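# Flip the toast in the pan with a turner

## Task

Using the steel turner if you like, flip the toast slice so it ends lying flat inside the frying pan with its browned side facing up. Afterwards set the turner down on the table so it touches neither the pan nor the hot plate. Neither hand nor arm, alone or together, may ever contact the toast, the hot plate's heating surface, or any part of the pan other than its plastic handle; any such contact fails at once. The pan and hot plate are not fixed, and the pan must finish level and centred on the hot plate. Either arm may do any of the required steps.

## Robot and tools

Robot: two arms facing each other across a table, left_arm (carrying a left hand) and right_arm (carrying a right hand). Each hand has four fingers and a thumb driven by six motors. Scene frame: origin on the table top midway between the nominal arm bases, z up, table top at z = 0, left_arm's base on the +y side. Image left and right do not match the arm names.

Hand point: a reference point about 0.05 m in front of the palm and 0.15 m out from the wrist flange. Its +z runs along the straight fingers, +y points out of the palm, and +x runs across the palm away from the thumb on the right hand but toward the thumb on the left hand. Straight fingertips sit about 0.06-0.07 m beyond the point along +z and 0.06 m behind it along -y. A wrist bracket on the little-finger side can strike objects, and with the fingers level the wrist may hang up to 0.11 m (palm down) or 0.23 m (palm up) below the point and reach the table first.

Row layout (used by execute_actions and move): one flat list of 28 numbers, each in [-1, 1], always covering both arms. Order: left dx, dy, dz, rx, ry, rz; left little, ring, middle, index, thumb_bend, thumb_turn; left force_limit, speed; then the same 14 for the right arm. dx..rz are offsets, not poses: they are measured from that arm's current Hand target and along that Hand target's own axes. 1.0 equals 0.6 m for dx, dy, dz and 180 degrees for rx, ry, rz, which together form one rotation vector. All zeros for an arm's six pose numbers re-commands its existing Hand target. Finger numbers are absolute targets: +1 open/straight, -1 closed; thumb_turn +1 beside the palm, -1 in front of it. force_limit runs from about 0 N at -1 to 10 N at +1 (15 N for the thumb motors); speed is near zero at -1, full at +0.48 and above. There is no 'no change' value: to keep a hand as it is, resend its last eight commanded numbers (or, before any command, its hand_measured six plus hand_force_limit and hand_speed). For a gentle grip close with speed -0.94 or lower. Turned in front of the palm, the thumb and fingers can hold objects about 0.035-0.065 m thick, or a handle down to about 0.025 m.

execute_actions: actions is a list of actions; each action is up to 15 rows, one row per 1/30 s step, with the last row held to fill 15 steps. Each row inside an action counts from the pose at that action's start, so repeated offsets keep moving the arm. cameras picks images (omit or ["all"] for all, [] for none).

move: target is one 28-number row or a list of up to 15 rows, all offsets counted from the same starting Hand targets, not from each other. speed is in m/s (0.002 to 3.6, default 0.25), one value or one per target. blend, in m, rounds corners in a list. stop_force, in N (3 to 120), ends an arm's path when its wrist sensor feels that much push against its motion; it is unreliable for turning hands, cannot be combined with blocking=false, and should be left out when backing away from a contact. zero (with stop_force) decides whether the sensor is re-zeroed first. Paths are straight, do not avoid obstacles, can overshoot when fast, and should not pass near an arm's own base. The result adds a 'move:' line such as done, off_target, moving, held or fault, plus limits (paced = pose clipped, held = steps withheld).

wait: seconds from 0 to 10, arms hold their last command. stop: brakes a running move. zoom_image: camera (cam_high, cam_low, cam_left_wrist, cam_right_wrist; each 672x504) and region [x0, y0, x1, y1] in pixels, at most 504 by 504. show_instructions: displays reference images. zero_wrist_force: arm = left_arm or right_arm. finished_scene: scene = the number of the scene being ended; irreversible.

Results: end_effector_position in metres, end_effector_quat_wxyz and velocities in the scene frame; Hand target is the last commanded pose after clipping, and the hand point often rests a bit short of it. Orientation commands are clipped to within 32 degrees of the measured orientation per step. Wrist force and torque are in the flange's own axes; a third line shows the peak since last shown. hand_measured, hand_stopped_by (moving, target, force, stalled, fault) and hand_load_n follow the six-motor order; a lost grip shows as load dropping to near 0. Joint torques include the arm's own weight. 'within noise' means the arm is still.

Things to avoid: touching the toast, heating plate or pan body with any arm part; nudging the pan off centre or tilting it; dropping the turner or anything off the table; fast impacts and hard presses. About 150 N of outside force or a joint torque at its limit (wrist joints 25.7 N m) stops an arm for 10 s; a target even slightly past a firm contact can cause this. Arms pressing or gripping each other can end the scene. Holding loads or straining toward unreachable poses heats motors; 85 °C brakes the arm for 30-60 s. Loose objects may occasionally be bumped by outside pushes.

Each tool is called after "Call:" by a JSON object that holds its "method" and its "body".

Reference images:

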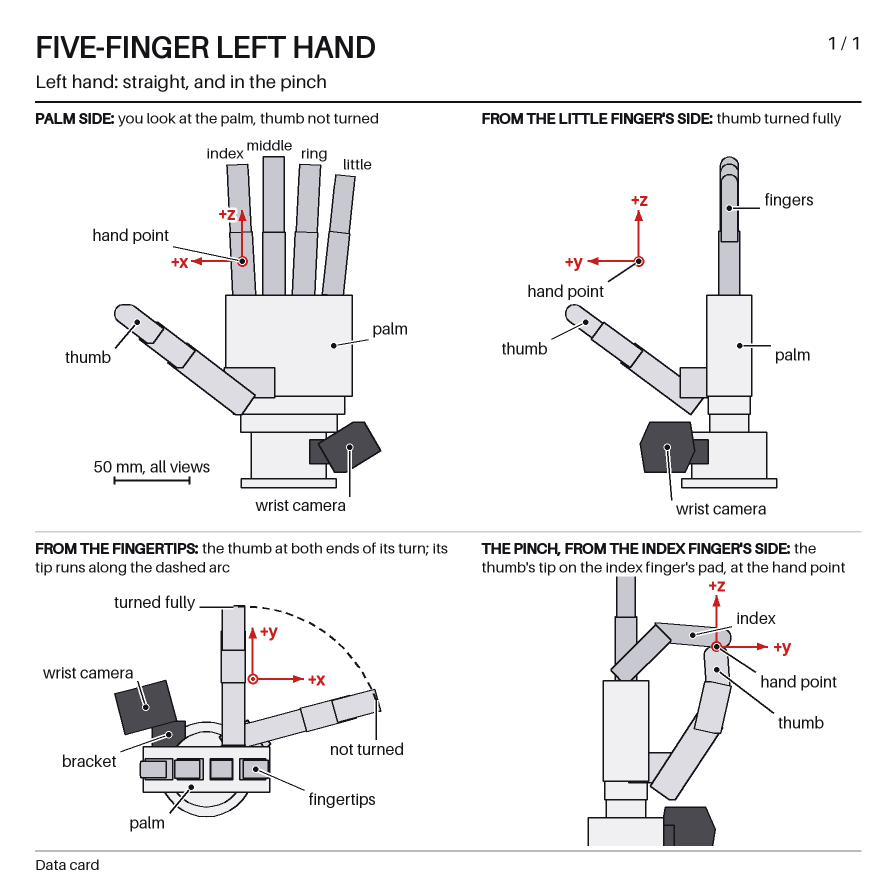

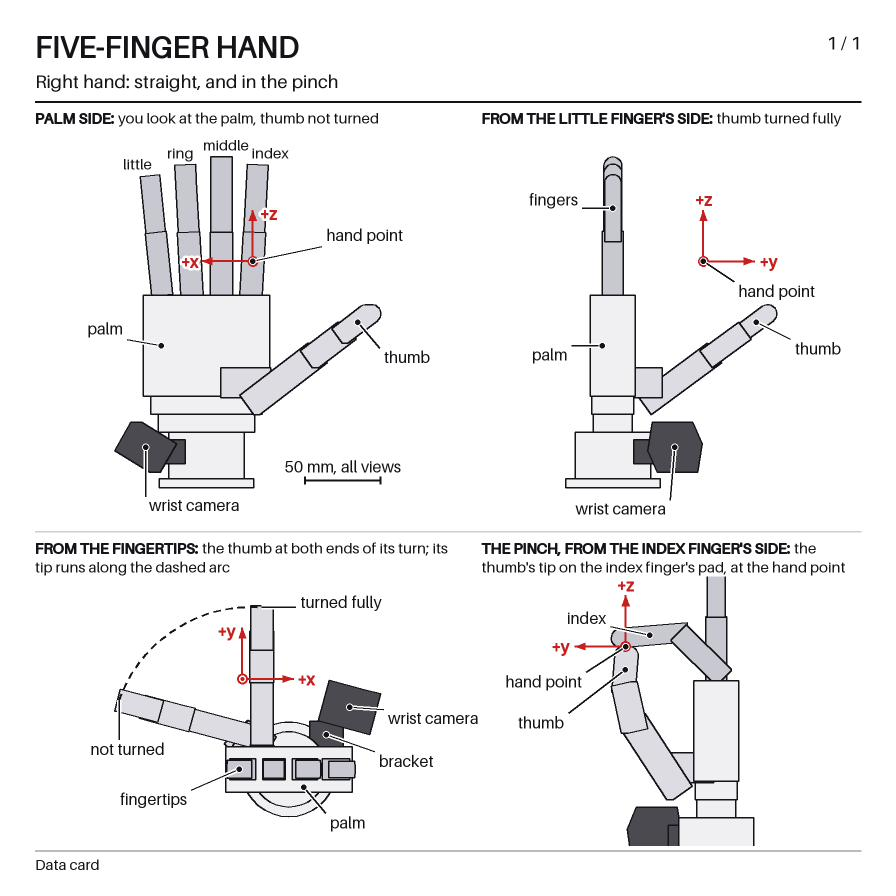

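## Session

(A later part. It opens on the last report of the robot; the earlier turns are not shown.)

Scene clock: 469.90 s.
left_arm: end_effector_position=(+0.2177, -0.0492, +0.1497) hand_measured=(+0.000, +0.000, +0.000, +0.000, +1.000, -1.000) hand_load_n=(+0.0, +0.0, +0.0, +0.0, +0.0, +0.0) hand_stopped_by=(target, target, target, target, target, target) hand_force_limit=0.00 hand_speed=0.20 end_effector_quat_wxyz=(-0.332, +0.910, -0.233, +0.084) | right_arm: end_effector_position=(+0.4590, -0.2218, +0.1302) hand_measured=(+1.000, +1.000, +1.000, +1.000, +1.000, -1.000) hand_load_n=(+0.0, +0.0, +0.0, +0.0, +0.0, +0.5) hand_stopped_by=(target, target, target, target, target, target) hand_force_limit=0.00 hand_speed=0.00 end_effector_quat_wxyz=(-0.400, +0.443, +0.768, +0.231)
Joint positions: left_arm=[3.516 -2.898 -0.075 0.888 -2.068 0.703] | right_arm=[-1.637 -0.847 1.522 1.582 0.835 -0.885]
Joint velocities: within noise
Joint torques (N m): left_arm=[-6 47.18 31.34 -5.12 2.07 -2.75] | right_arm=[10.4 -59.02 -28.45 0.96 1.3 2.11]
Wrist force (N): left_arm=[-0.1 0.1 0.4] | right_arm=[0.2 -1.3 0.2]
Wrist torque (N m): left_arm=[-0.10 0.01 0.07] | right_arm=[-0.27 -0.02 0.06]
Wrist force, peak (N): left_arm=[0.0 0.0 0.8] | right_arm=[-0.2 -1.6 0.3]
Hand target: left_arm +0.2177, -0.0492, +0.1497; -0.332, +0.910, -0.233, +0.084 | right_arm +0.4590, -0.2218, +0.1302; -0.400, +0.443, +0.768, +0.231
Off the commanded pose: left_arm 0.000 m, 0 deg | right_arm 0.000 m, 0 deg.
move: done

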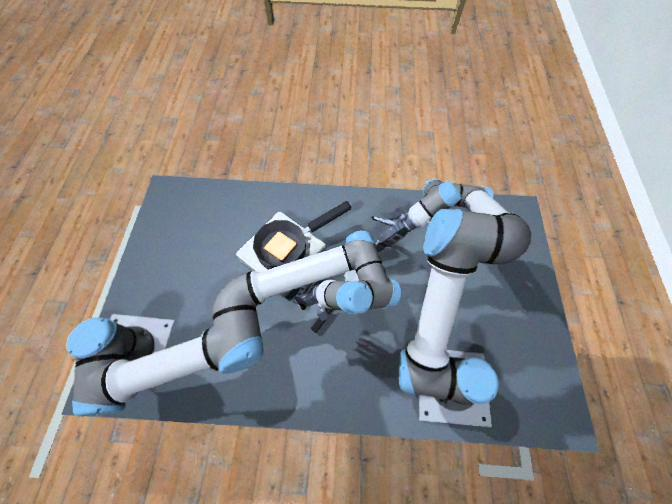

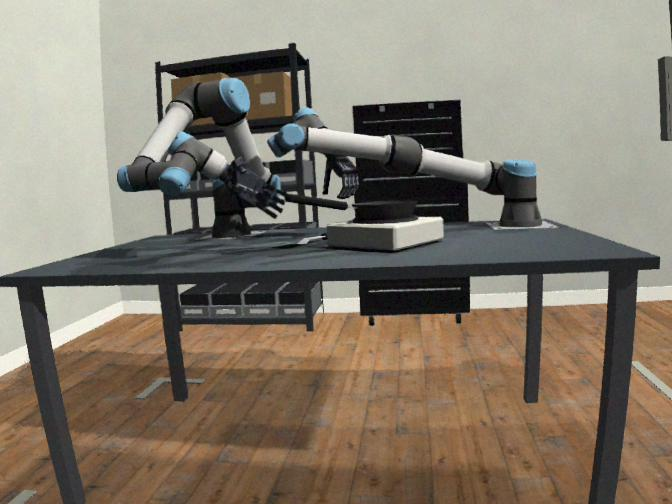

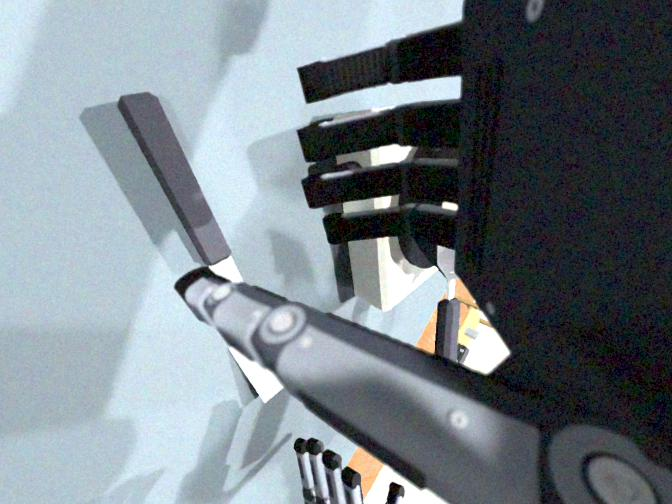

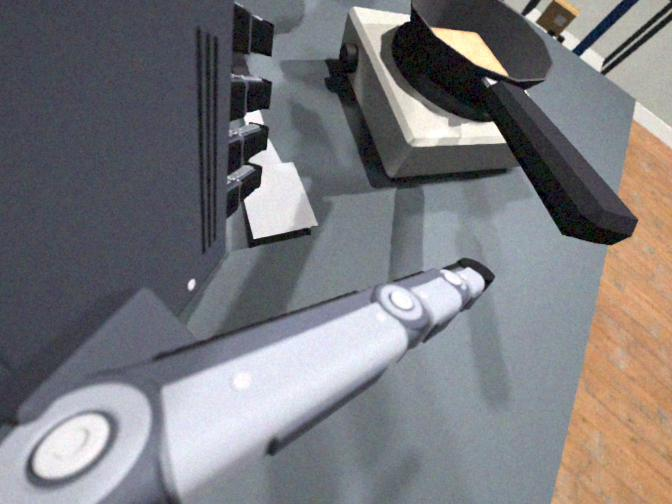

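Call:
{"method": "move", "body": {"target": [0,0,0,0,0,0,0,0,0,0,1,-1,0,0.2,-0.0687,0.0123,0.0618,0,0,0,1,1,1,1,1,-1,0,0], "cameras": ["cam_right_wrist","cam_low"], "speed": 0.15}}

Call:
{"method": "zoom_image", "body": {"camera": "cam_right_wrist", "region": [180, 120, 380, 320]}}

Scene clock: 477.27 s.
left_arm: end_effector_position=(+0.2177, -0.0492, +0.1497) hand_measured=(+0.000, +0.000, +0.000, +0.000, +1.000, -1.000) hand_load_n=(+0.0, +0.0, +0.0, +0.0, +0.0, +0.0) hand_stopped_by=(target, target, target, target, target, target) hand_force_limit=0.00 hand_speed=0.20 end_effector_quat_wxyz=(-0.332, +0.910, -0.233, +0.084) | right_arm: end_effector_position=(+0.4620, -0.2122, +0.0752) hand_measured=(+1.000, +1.000, +1.000, +1.000, +1.000, -1.000) hand_load_n=(+0.0, +0.0, +0.0, +0.0, +0.0, +0.0) hand_stopped_by=(target, target, target, target, target, target) hand_force_limit=0.00 hand_speed=0.00 end_effector_quat_wxyz=(-0.400, +0.443, +0.768, +0.231)
Joint positions: left_arm=[3.516 -2.898 -0.074 0.888 -2.068 0.703] | right_arm=[-1.618 -0.753 1.517 1.48 0.823 -0.865]
Joint velocities: within noise
Joint torques (N m): left_arm=[-7.47 46.96 30.6 -5.28 2.01 -2.9] | right_arm=[10.16 -34.17 -27.43 1 -2.34 2.19]
Wrist force (N): left_arm=[0.0 0.2 0.0] | right_arm=[-0.2 -1.2 0.0]
Wrist torque (N m): left_arm=[-0.07 -0.02 0.07] | right_arm=[-0.26 0.05 0.04]
Wrist force, peak (N): left_arm=[0.0 -0.2 0.9] | right_arm=[0.7 -1.3 -0.4]
Hand target: left_arm +0.2177, -0.0492, +0.1497; -0.332, +0.910, -0.233, +0.084 | right_arm +0.4620, -0.2122, +0.0751; -0.400, +0.443, +0.768, +0.231
Off the commanded pose: left_arm 0.000 m, 0 deg | right_arm 0.000 m, 0 deg.
move: done
Images, in order (width x height): cam_low 672x504, cam_right_wrist 672x504.

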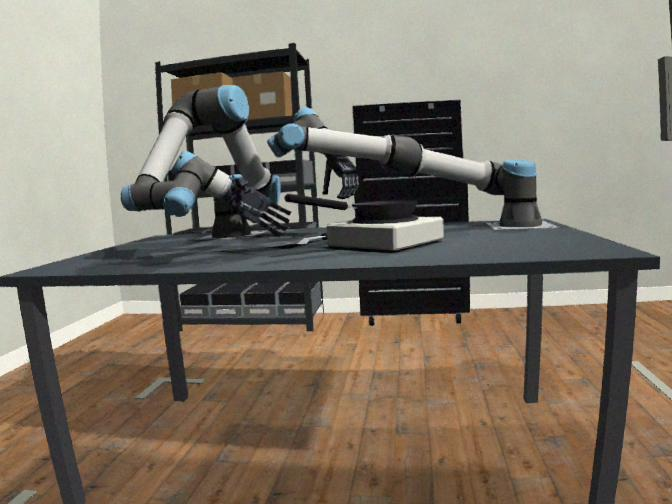

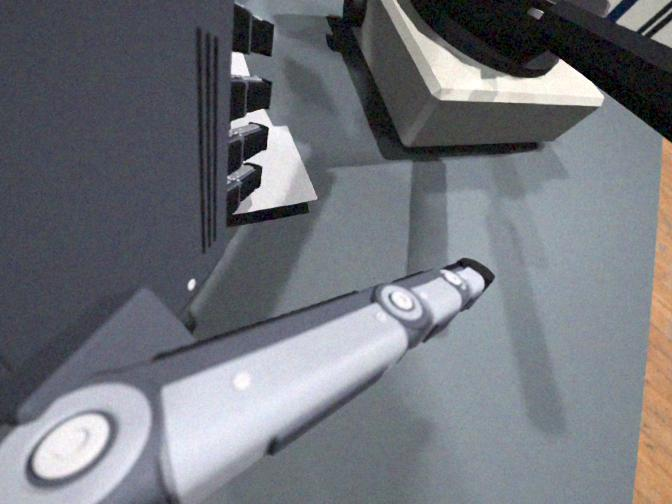

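Scaled by 2.520.

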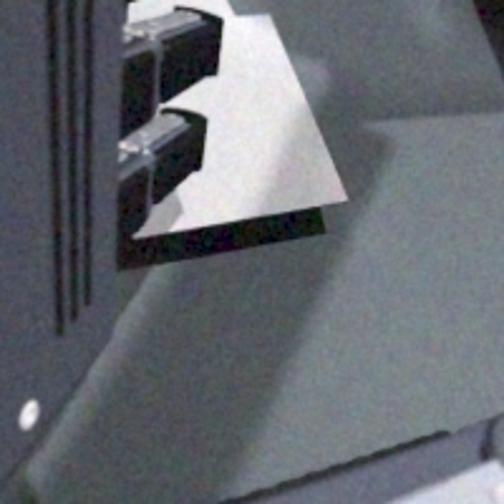

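Call:
{"method": "move", "body": {"target": [0,0,0,0,0,0,0,0,0,0,1,-1,0,0.2,-0.0683,0,0.0478,0,0,0,1,1,1,1,1,-1,0,0], "cameras": ["cam_right_wrist","cam_left_wrist"], "speed": 0.03, "stop_force": 7}}

Scene clock: 484.03 s.
left_arm: end_effector_position=(+0.2177, -0.0492, +0.1497) hand_measured=(+0.000, +0.000, +0.000, +0.000, +1.000, -1.000) hand_load_n=(+0.5, +0.0, +0.0, +0.0, +0.0, +0.0) hand_stopped_by=(target, target, target, target, target, target) hand_force_limit=0.00 hand_speed=0.20 end_effector_quat_wxyz=(-0.332, +0.910, -0.233, +0.084) | right_arm: end_effector_position=(+0.4618, -0.2122, +0.0460) hand_measured=(+1.000, +1.000, +1.000, +1.000, +1.000, -1.000) hand_load_n=(+0.0, +0.0, +0.0, -0.5, +0.0, +0.0) hand_stopped_by=(target, target, target, target, target, target) hand_force_limit=0.00 hand_speed=0.00 end_effector_quat_wxyz=(-0.400, +0.443, +0.768, +0.231)
Joint positions: left_arm=[3.516 -2.898 -0.074 0.888 -2.068 0.703] | right_arm=[-1.618 -0.704 1.518 1.43 0.823 -0.865]
Joint velocities: within noise
Joint torques (N m): left_arm=[-7.15 47.22 30.99 -5.2 2.19 -2.81] | right_arm=[1.27 -59.19 1.67 2.99 0.45 -1.82]
Wrist force (N): left_arm=[0.4 0.0 0.4] | right_arm=[5.1 -0.8 -3.3]
Wrist torque (N m): left_arm=[-0.12 -0.05 0.10] | right_arm=[-0.03 0.22 0.36]
Wrist force, peak (N): left_arm=[0.1 0.2 0.8] | right_arm=[14.7 -0.1 -17.9]
Hand target: left_arm +0.2177, -0.0492, +0.1497; -0.332, +0.910, -0.233, +0.084 | right_arm +0.4618, -0.2122, +0.0460; -0.400, +0.443, +0.768, +0.231 (not the last commanded pose)
Off the commanded pose: left_arm 0.000 m, 0 deg | right_arm 0.021 m, 0 deg.
move: contact (right_arm)
Images, in order (width x height): cam_left_wrist 672x504, cam_right_wrist 672x504.

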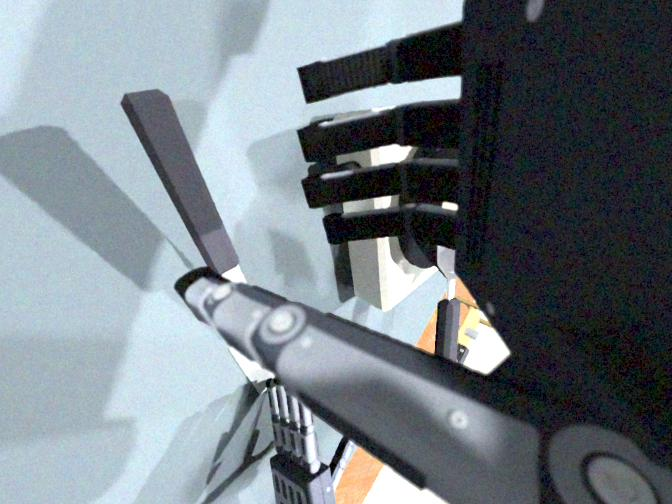

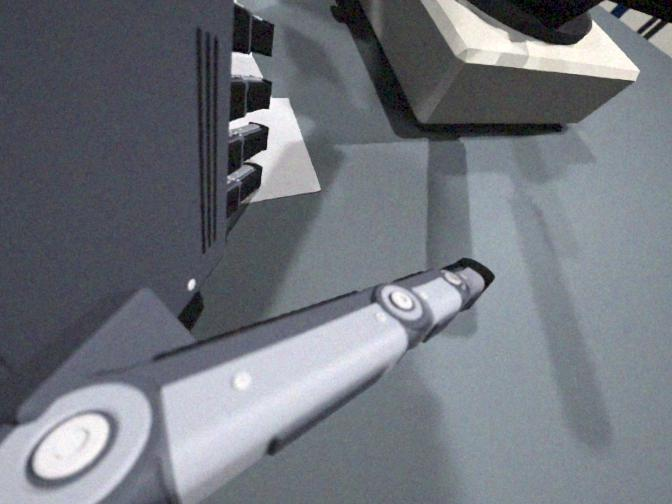

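Call:
{"method": "zoom_image", "body": {"camera": "cam_left_wrist", "region": [0, 60, 300, 360]}}

Call:
{"method": "wait", "body": {"seconds": 0, "cameras": ["cam_high","cam_low"]}}

Call:
{"method": "zoom_image", "body": {"camera": "cam_high", "region": [280, 220, 430, 350]}}

Scaled by 1.680.

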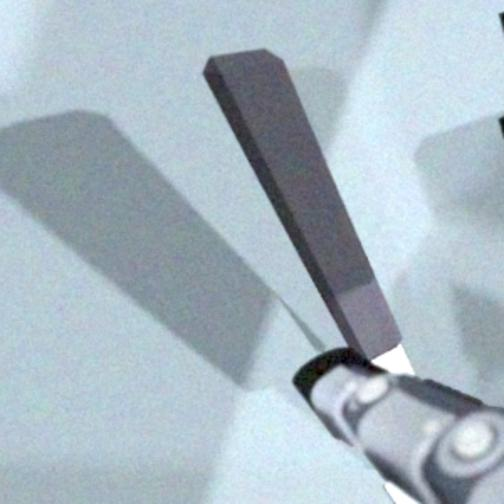

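Scene clock: 488.37 s.
left_arm: end_effector_position=(+0.2177, -0.0492, +0.1497) hand_measured=(+0.000, +0.000, +0.000, +0.000, +1.000, -1.000) hand_load_n=(+0.0, +0.5, +0.0, +0.0, +0.0, +0.0) hand_stopped_by=(target, target, target, target, target, target) hand_force_limit=0.00 hand_speed=0.20 end_effector_quat_wxyz=(-0.332, +0.910, -0.233, +0.084) | right_arm: end_effector_position=(+0.4618, -0.2122, +0.0460) hand_measured=(+1.000, +1.000, +1.000, +1.000, +1.000, -1.000) hand_load_n=(+0.0, +0.0, +0.0, +0.0, +0.0, +0.5) hand_stopped_by=(target, target, target, target, target, target) hand_force_limit=0.00 hand_speed=0.00 end_effector_quat_wxyz=(-0.400, +0.443, +0.768, +0.231)
Joint positions: left_arm=[3.516 -2.898 -0.074 0.888 -2.068 0.703] | right_arm=[-1.618 -0.704 1.518 1.43 0.823 -0.865]
Joint velocities: within noise
Joint torques (N m): left_arm=[-7.04 47.64 29.74 -5.06 2.09 -2.6] | right_arm=[0.94 -58.08 -2.96 2.67 0.44 -1.88]
Wrist force (N): left_arm=[0.2 -0.1 0.2] | right_arm=[4.8 -1.4 -3.1]
Wrist torque (N m): left_arm=[-0.12 -0.04 0.09] | right_arm=[-0.06 0.28 0.34]
Wrist force, peak (N): left_arm=[-0.1 0.5 0.5] | right_arm=[5.1 -1.1 -3.5]
Hand target: left_arm +0.2177, -0.0492, +0.1497; -0.332, +0.910, -0.233, +0.084 | right_arm +0.4618, -0.2122, +0.0460; -0.400, +0.443, +0.768, +0.231 (not the last commanded pose)
Off the commanded pose: left_arm 0.000 m, 0 deg | right_arm 0.021 m, 0 deg.
Images, in order (width x height): cam_high 672x504, cam_low 672x504.

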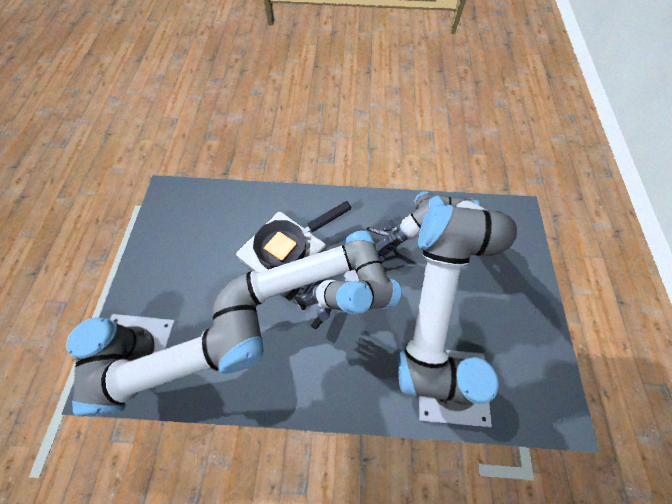

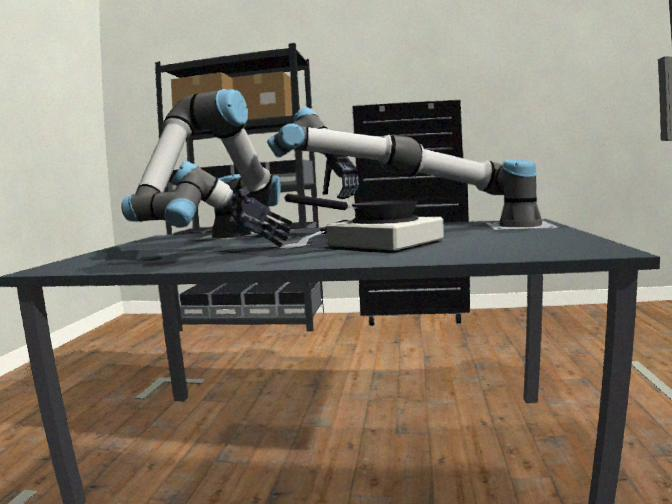

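Scaled by 3.360.

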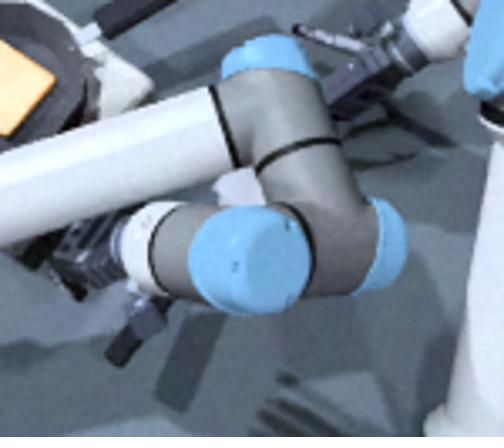

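Call:
{"method": "move", "body": {"target": [0.0062,0.029,0.041,-0.2218,-0.0402,0.0202,0,0,0,0,1,-1,0,0.2,0,0,0,0,0,0,1,1,1,1,1,-1,0,0]}}

Scene clock: 513.00 s.
left_arm: end_effector_position=(+0.2221, -0.0488, +0.1197) hand_measured=(+0.000, +0.000, +0.000, +0.000, +1.000, -1.000) hand_load_n=(+0.0, +0.5, +0.0, +0.0, +0.0, +0.0) hand_stopped_by=(target, target, target, target, target, target) hand_force_limit=0.00 hand_speed=0.20 end_effector_quat_wxyz=(-0.018, +0.965, -0.255, -0.067) | right_arm: end_effector_position=(+0.4618, -0.2122, +0.0460) hand_measured=(+1.000, +1.000, +1.000, +1.000, +1.000, -1.000) hand_load_n=(+0.0, +0.0, +0.0, +0.0, +0.0, +0.5) hand_stopped_by=(target, target, target, target, target, target) hand_force_limit=0.00 hand_speed=0.00 end_effector_quat_wxyz=(-0.400, +0.443, +0.768, +0.231)
Joint positions: left_arm=[3.771 -2.435 -0.91 1.65 -1.509 1.111] | right_arm=[-1.618 -0.704 1.518 1.43 0.823 -0.865]
Joint velocities: within noise
Joint torques (N m): left_arm=[7.54 55.52 5.73 0.15 3.14 2.64] | right_arm=[0.82 -57.96 -11.51 2.34 0.38 -1.92]
Wrist force (N): left_arm=[0.1 0.6 -0.3] | right_arm=[5.1 -1.3 -3.3]
Wrist torque (N m): left_arm=[0.14 -0.02 -0.07] | right_arm=[-0.02 0.26 0.35]
Wrist force, peak (N): left_arm=[0.4 1.0 -0.2] | right_arm=[5.3 -1.3 -3.5]
Hand target: left_arm +0.2222, -0.0487, +0.1197; -0.017, +0.965, -0.255, -0.067 | right_arm +0.4618, -0.2122, +0.0460; -0.400, +0.443, +0.768, +0.231
Off the commanded pose: left_arm 0.000 m, 0 deg | right_arm 0.000 m, 0 deg.
move: done

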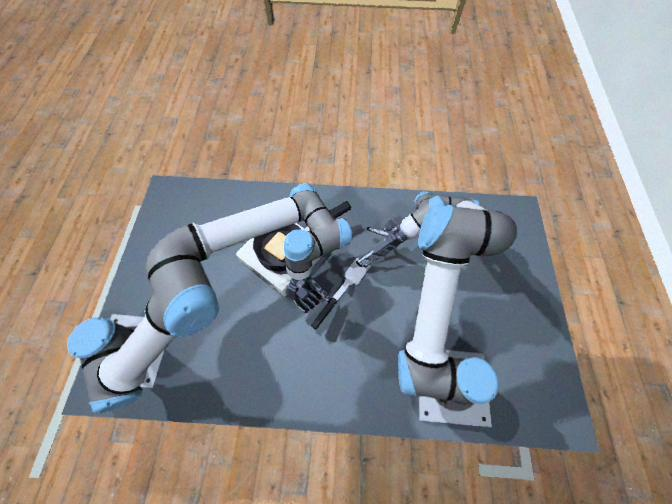

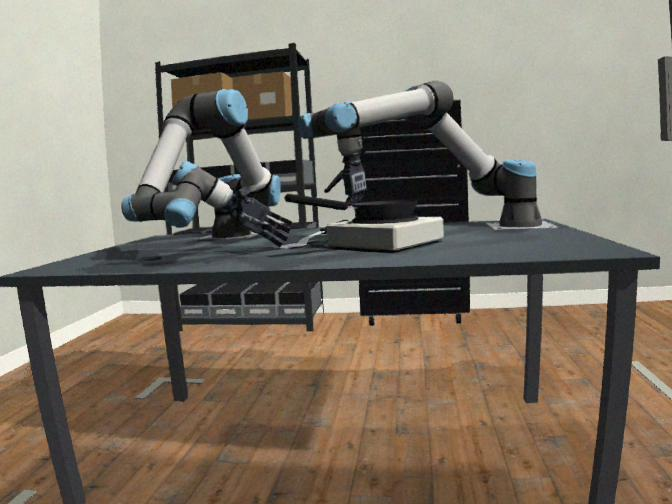

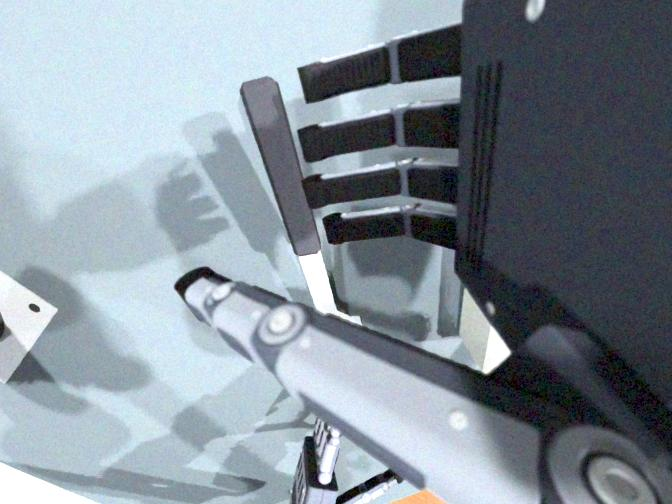

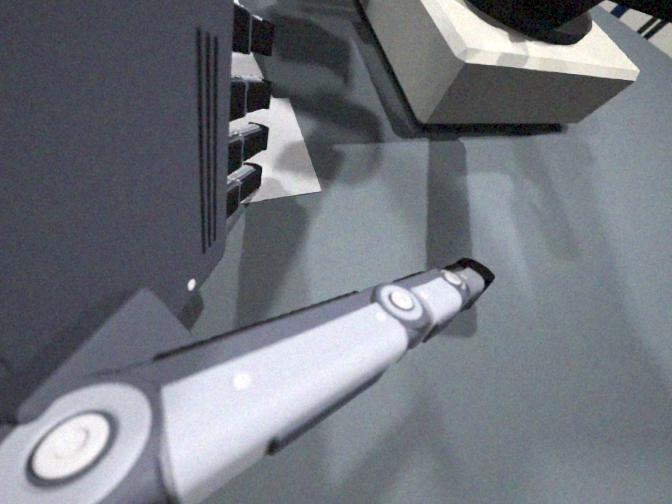

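Call:
{"method": "move", "body": {"target": [0,-0.0133,0.1392,0,0,0,0,0,0,0,1,-1,0,0.2,0,0,0,0,0,0,1,1,1,1,1,-1,0,0], "cameras": ["cam_left_wrist","cam_low"], "speed": 0.06, "stop_force": 6}}

Call:
{"method": "zoom_image", "body": {"camera": "cam_left_wrist", "region": [100, 0, 460, 340]}}

Scene clock: 522.27 s.
left_arm: end_effector_position=(+0.2161, -0.0361, +0.0369) hand_measured=(+0.000, +0.000, +0.000, +0.000, +1.000, -1.000) hand_load_n=(+0.0, +0.0, +0.0, +0.0, +0.0, +0.0) hand_stopped_by=(target, target, target, target, target, target) hand_force_limit=0.00 hand_speed=0.20 end_effector_quat_wxyz=(-0.017, +0.965, -0.255, -0.067) | right_arm: end_effector_position=(+0.4618, -0.2122, +0.0460) hand_measured=(+1.000, +1.000, +1.000, +1.000, +1.000, -1.000) hand_load_n=(+0.0, +0.0, +0.0, +0.0, +0.0, +0.5) hand_stopped_by=(target, target, target, target, target, target) hand_force_limit=0.00 hand_speed=0.00 end_effector_quat_wxyz=(-0.400, +0.443, +0.768, +0.231)
Joint positions: left_arm=[3.774 -2.465 -1.074 1.845 -1.509 1.114] | right_arm=[-1.618 -0.704 1.518 1.43 0.823 -0.865]
Joint velocities: within noise
Joint torques (N m): left_arm=[9.94 39.33 4.5 -0.29 0.94 2.43] | right_arm=[0.41 -56.9 -19.84 1.95 0.36 -1.76]
Wrist force (N): left_arm=[0.0 0.5 -0.3] | right_arm=[4.9 -1.2 -3.3]
Wrist torque (N m): left_arm=[0.13 -0.02 -0.05] | right_arm=[-0.01 0.28 0.35]
Wrist force, peak (N): left_arm=[0.4 0.9 -0.6] | right_arm=[5.3 -1.3 -3.2]
Hand target: left_arm +0.2160, -0.0362, +0.0369; -0.017, +0.965, -0.255, -0.067 | right_arm +0.4618, -0.2122, +0.0460; -0.400, +0.443, +0.768, +0.231
Off the commanded pose: left_arm 0.000 m, 0 deg | right_arm 0.000 m, 0 deg.
move: done
Images, in order (width x height): cam_low 672x504, cam_left_wrist 672x504.

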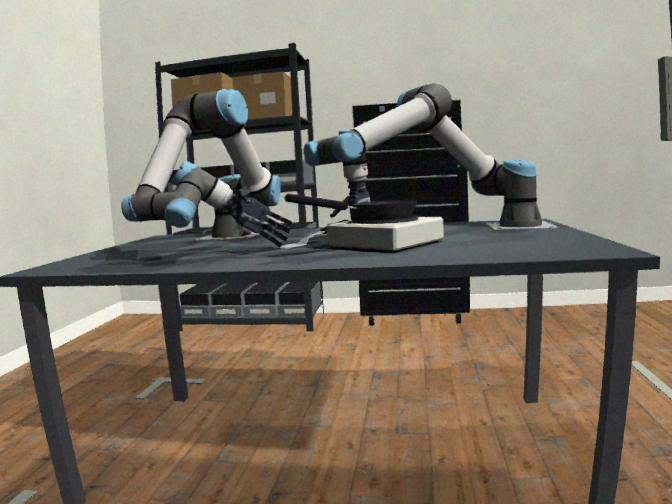

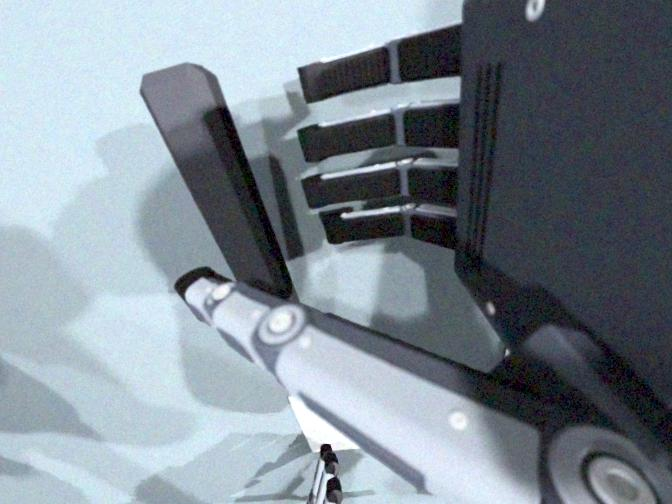

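Scaled by 1.400.

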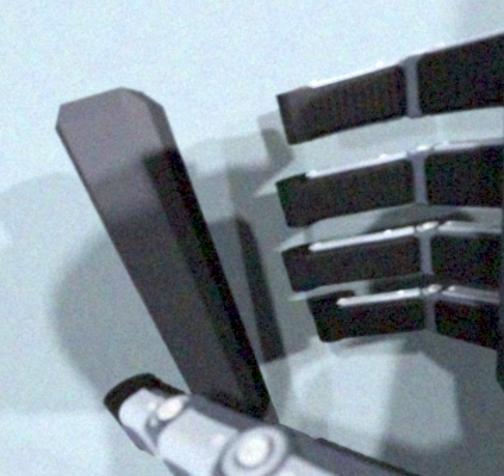

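Call:
{"method": "move", "body": {"target": [0,0.0833,0.0,0,0,0,0,0,0,0,1,-1,0,0.2,0,0,0,0,0,0,1,1,1,1,1,-1,0,0], "cameras": ["cam_left_wrist","cam_high"], "speed": 0.05, "stop_force": 4}}

Call:
{"method": "zoom_image", "body": {"camera": "cam_left_wrist", "region": [100, 0, 460, 340]}}

Scene clock: 529.00 s.
left_arm: end_effector_position=(+0.1914, -0.0796, +0.0370) hand_measured=(+0.000, +0.000, +0.000, +0.000, +1.000, -1.000) hand_load_n=(+0.0, +0.5, +0.0, +0.5, +0.0, +0.0) hand_stopped_by=(target, target, target, target, target, target) hand_force_limit=0.00 hand_speed=0.20 end_effector_quat_wxyz=(-0.017, +0.965, -0.255, -0.067) | right_arm: end_effector_position=(+0.4618, -0.2122, +0.0460) hand_measured=(+1.000, +1.000, +1.000, +1.000, +1.000, -1.000) hand_load_n=(+0.0, +0.0, +0.0, -0.5, +0.0, +0.0) hand_stopped_by=(target, target, target, target, target, target) hand_force_limit=0.00 hand_speed=0.00 end_effector_quat_wxyz=(-0.400, +0.443, +0.768, +0.231)
Joint positions: left_arm=[3.702 -2.553 -0.903 1.766 -1.5 1.043] | right_arm=[-1.618 -0.704 1.518 1.43 0.823 -0.865]
Joint velocities: within noise
Joint torques (N m): left_arm=[-8.25 42.72 30.15 -4.72 2.84 -2.8] | right_arm=[0.8 -55.85 -23.16 1.54 0.19 -1.79]
Wrist force (N): left_arm=[-0.8 0.0 1.1] | right_arm=[4.6 -0.7 -4.2]
Wrist torque (N m): left_arm=[0.05 0.00 -0.10] | right_arm=[-0.01 0.21 0.32]
Wrist force, peak (N): left_arm=[-0.9 0.2 1.4] | right_arm=[4.7 -0.9 -4.3]
Hand target: left_arm +0.1914, -0.0796, +0.0369; -0.017, +0.965, -0.255, -0.067 | right_arm +0.4618, -0.2122, +0.0460; -0.400, +0.443, +0.768, +0.231
Off the commanded pose: left_arm 0.000 m, 0 deg | right_arm 0.000 m, 0 deg.
move: done
Images, in order (width x height): cam_high 672x504, cam_left_wrist 672x504.

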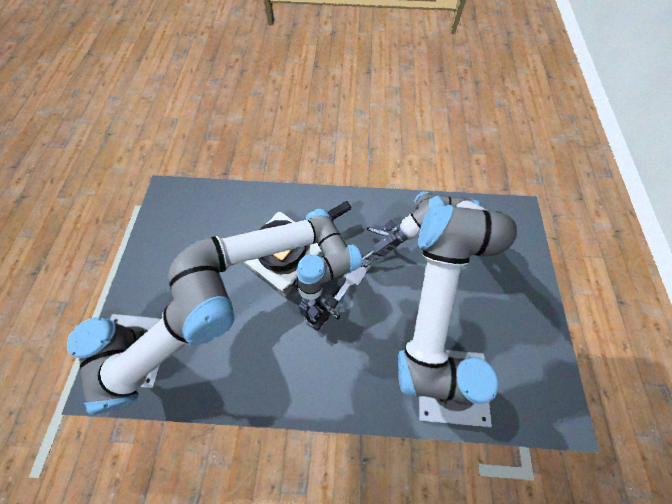

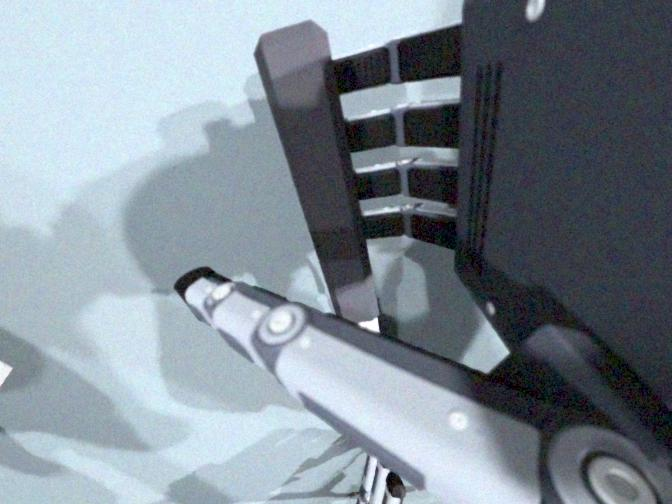

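Scaled by 1.400.

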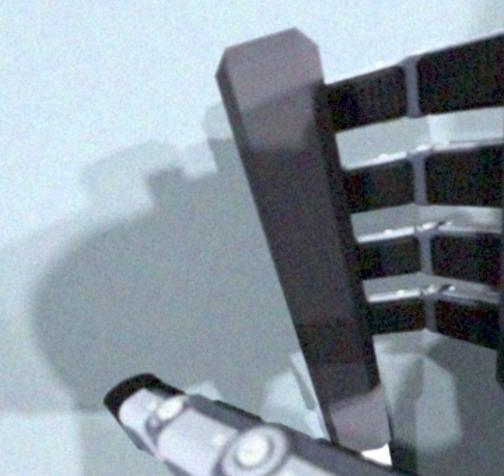

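Call:
{"method": "move", "body": {"target": [0,0,0,0,0,0,-0.9,-0.9,-0.9,-0.9,1,-1,-0.4,-0.8,0,0,0,0,0,0,1,1,1,1,1,-1,0,0], "cameras": ["cam_left_wrist","cam_high"]}}

Call:
{"method": "zoom_image", "body": {"camera": "cam_left_wrist", "region": [100, 0, 460, 340]}}

Scene clock: 535.53 s.
left_arm: end_effector_position=(+0.1914, -0.0796, +0.0369) hand_measured=(-0.886, -0.700, -0.608, -0.350, +1.000, -1.000) hand_load_n=(+2.0, +0.0, +0.0, +0.0, +0.0, +0.0) hand_stopped_by=(force, force, force, force, target, target) hand_force_limit=-0.40 hand_speed=-0.80 end_effector_quat_wxyz=(-0.017, +0.965, -0.255, -0.067) | right_arm: end_effector_position=(+0.4619, -0.2122, +0.0461) hand_measured=(+1.000, +1.000, +1.000, +1.000, +1.000, -1.000) hand_load_n=(+0.0, +0.0, +0.0, -3.5, +0.0, +0.0) hand_stopped_by=(target, target, target, target, target, target) hand_force_limit=0.00 hand_speed=0.00 end_effector_quat_wxyz=(-0.400, +0.443, +0.768, +0.231)
Joint positions: left_arm=[3.702 -2.553 -0.903 1.766 -1.5 1.043] | right_arm=[-1.618 -0.704 1.518 1.43 0.823 -0.865]
Joint velocities: within noise
Joint torques (N m): left_arm=[-7.79 44.72 27.72 -4.41 1.39 -1.93] | right_arm=[0.37 -34.78 -17.92 -5.27 4.56 -1.83]
Wrist force (N): left_arm=[0.0 -0.1 2.3] | right_arm=[24.5 1.2 -22.2]
Wrist torque (N m): left_arm=[0.01 0.09 -0.06] | right_arm=[0.99 1.22 1.52]
Wrist force, peak (N): left_arm=[2.1 0.6 2.5] | right_arm=[24.9 0.9 -22.4]
Hand target: left_arm +0.1914, -0.0796, +0.0369; -0.017, +0.965, -0.255, -0.067 | right_arm +0.4618, -0.2122, +0.0460; -0.400, +0.443, +0.768, +0.231
Off the commanded pose: left_arm 0.000 m, 0 deg | right_arm 0.000 m, 0 deg.
move: done
Images, in order (width x height): cam_high 672x504, cam_left_wrist 672x504.

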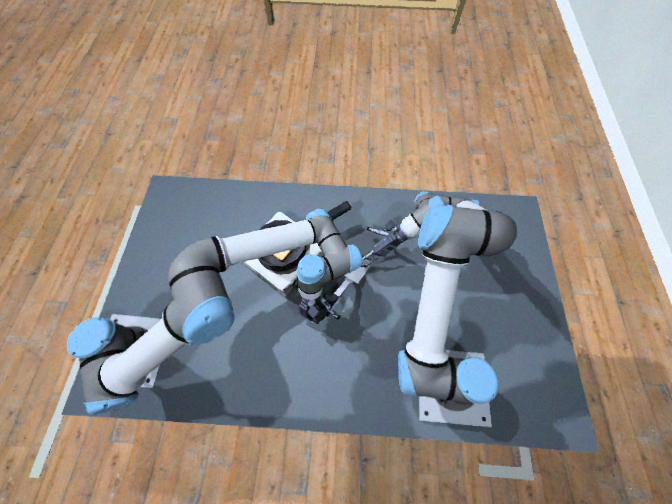

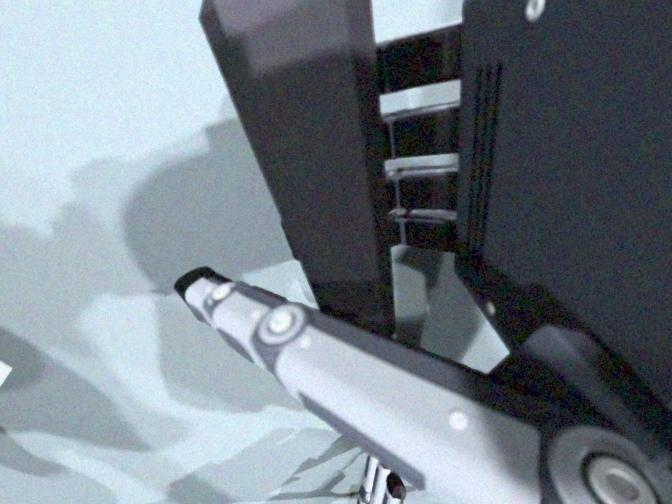

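Scaled by 1.400.

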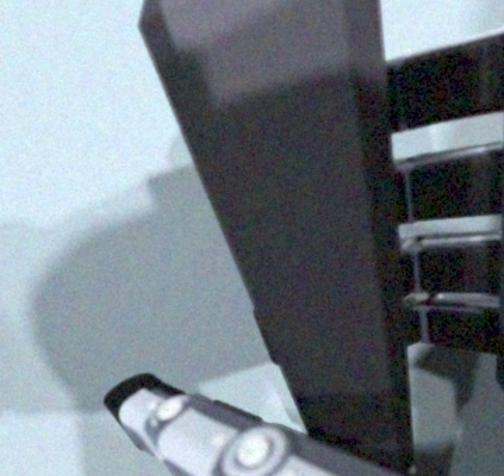

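Call:
{"method": "move", "body": {"target": [0,0,0,0,0,0,-0.9,-0.9,-0.9,-0.9,-0.5,-1,-0.4,-0.8,0,0,0,0,0,0,1,1,1,1,1,-1,0,0], "cameras": ["cam_left_wrist"]}}

Call:
{"method": "zoom_image", "body": {"camera": "cam_left_wrist", "region": [100, 0, 460, 340]}}

Scene clock: 541.60 s.
left_arm: end_effector_position=(+0.1914, -0.0796, +0.0369) hand_measured=(-0.886, -0.700, -0.608, -0.350, +0.594, -1.000) hand_load_n=(+2.5, +0.0, +0.0, +0.0, +5.5, +0.5) hand_stopped_by=(force, force, force, force, force, target) hand_force_limit=-0.40 hand_speed=-0.80 end_effector_quat_wxyz=(-0.017, +0.965, -0.255, -0.067) | right_arm: end_effector_position=(+0.4618, -0.2122, +0.0460) hand_measured=(+1.000, +1.000, +1.000, +1.000, +1.000, -1.000) hand_load_n=(+0.0, +0.0, +0.0, -3.5, +0.0, +0.0) hand_stopped_by=(target, target, target, target, target, target) hand_force_limit=0.00 hand_speed=0.00 end_effector_quat_wxyz=(-0.400, +0.443, +0.768, +0.231)
Joint positions: left_arm=[3.702 -2.553 -0.903 1.766 -1.5 1.043] | right_arm=[-1.618 -0.704 1.518 1.43 0.823 -0.865]
Joint velocities: within noise
Joint torques (N m): left_arm=[-6.13 51.45 24.22 -4.26 -0.48 0.86] | right_arm=[0.28 -21.49 0.03 -5.05 5.35 -1.78]
Wrist force (N): left_arm=[-1.8 1.4 1.3] | right_arm=[24.4 1.3 -22.0]
Wrist torque (N m): left_arm=[0.11 0.33 0.07] | right_arm=[0.97 1.17 1.51]
Wrist force, peak (N): left_arm=[-0.2 0.2 2.7] | right_arm=[25.1 1.0 -22.2]
Hand target: left_arm +0.1914, -0.0796, +0.0369; -0.017, +0.965, -0.255, -0.067 | right_arm +0.4618, -0.2122, +0.0460; -0.400, +0.443, +0.768, +0.231
Off the commanded pose: left_arm 0.000 m, 0 deg | right_arm 0.000 m, 0 deg.
move: done
Images, in order (width x height): cam_left_wrist 672x504.

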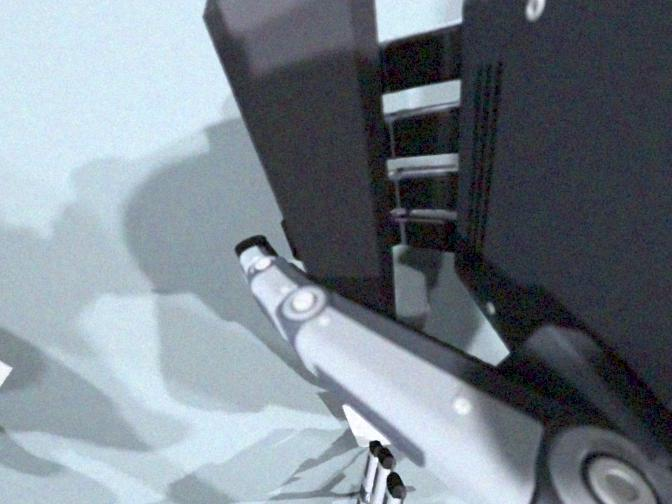

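Scaled by 1.400.

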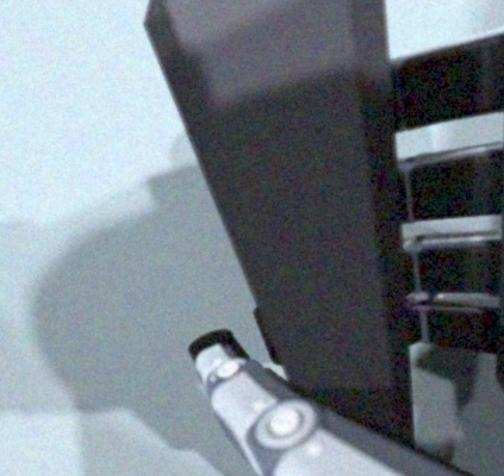

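Call:
{"method": "move", "body": {"target": [0,0,0,0,0,0,-0.9,-0.9,-0.9,-0.9,-0.5,-1,-0.4,-0.8,0.0819,0,-0.0574,0,0,0,1,1,1,1,1,-1,0,0], "cameras": ["cam_left_wrist","cam_right_wrist","cam_low"], "speed": 0.04}}

Call:
{"method": "zoom_image", "body": {"camera": "cam_left_wrist", "region": [100, 0, 460, 340]}}

Scene clock: 546.60 s.
left_arm: end_effector_position=(+0.1914, -0.0796, +0.0370) hand_measured=(-0.886, -0.700, -0.608, -0.350, +0.594, -1.000) hand_load_n=(+2.5, +0.0, +0.0, +0.5, +5.0, +1.0) hand_stopped_by=(force, force, force, force, force, target) hand_force_limit=-0.40 hand_speed=-0.80 end_effector_quat_wxyz=(-0.017, +0.965, -0.255, -0.067) | right_arm: end_effector_position=(+0.4619, -0.2122, +0.1059) hand_measured=(+1.000, +1.000, +1.000, +1.000, +1.000, -1.000) hand_load_n=(+0.0, +0.0, +0.0, +0.0, +0.0, +0.5) hand_stopped_by=(target, target, target, target, target, target) hand_force_limit=0.00 hand_speed=0.00 end_effector_quat_wxyz=(-0.400, +0.443, +0.768, +0.231)
Joint positions: left_arm=[3.702 -2.553 -0.903 1.766 -1.5 1.043] | right_arm=[-1.618 -0.802 1.511 1.535 0.823 -0.865]
Joint velocities: within noise
Joint torques (N m): left_arm=[8.11 53.29 20.92 -4.08 -2.17 1.79] | right_arm=[-1.42 -62.46 -27.55 4.03 0.13 0.08]
Wrist force (N): left_arm=[0.1 0.9 0.2] | right_arm=[0.1 -1.2 0.2]
Wrist torque (N m): left_arm=[0.06 0.18 0.06] | right_arm=[-0.25 0.01 0.06]
Wrist force, peak (N): left_arm=[-1.7 1.7 1.7] | right_arm=[24.8 1.0 -22.2]
Hand target: left_arm +0.1914, -0.0796, +0.0369; -0.017, +0.965, -0.255, -0.067 | right_arm +0.4619, -0.2122, +0.1060; -0.400, +0.443, +0.768, +0.231
Off the commanded pose: left_arm 0.000 m, 0 deg | right_arm 0.000 m, 0 deg.
move: done
Images, in order (width x height): cam_low 672x504, cam_left_wrist 672x504, cam_right_wrist 672x504.

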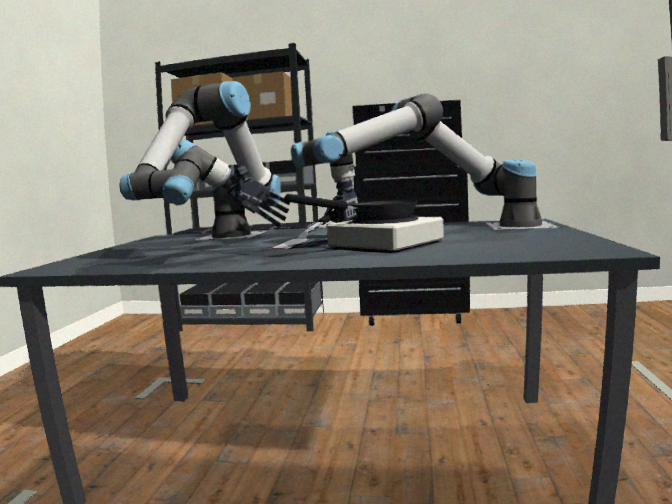

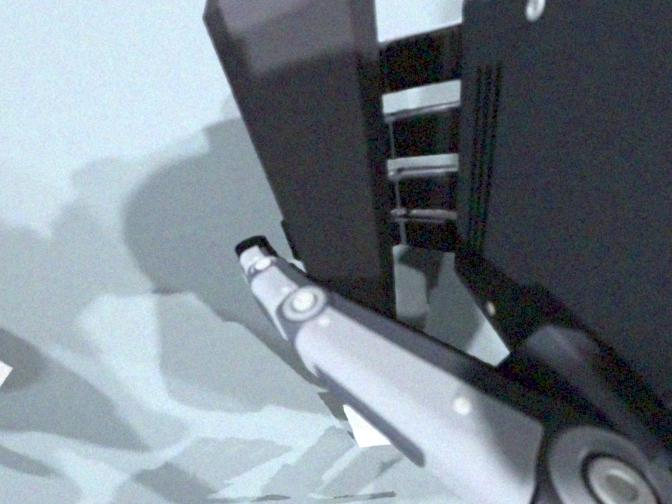

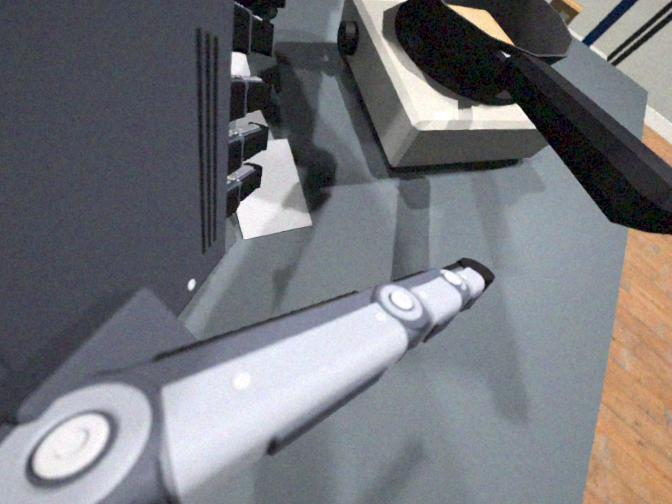

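Scaled by 1.400.

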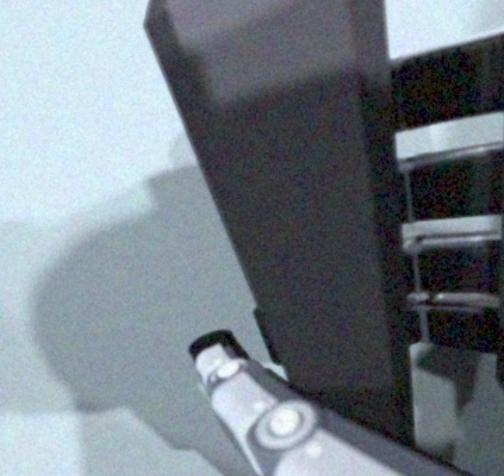

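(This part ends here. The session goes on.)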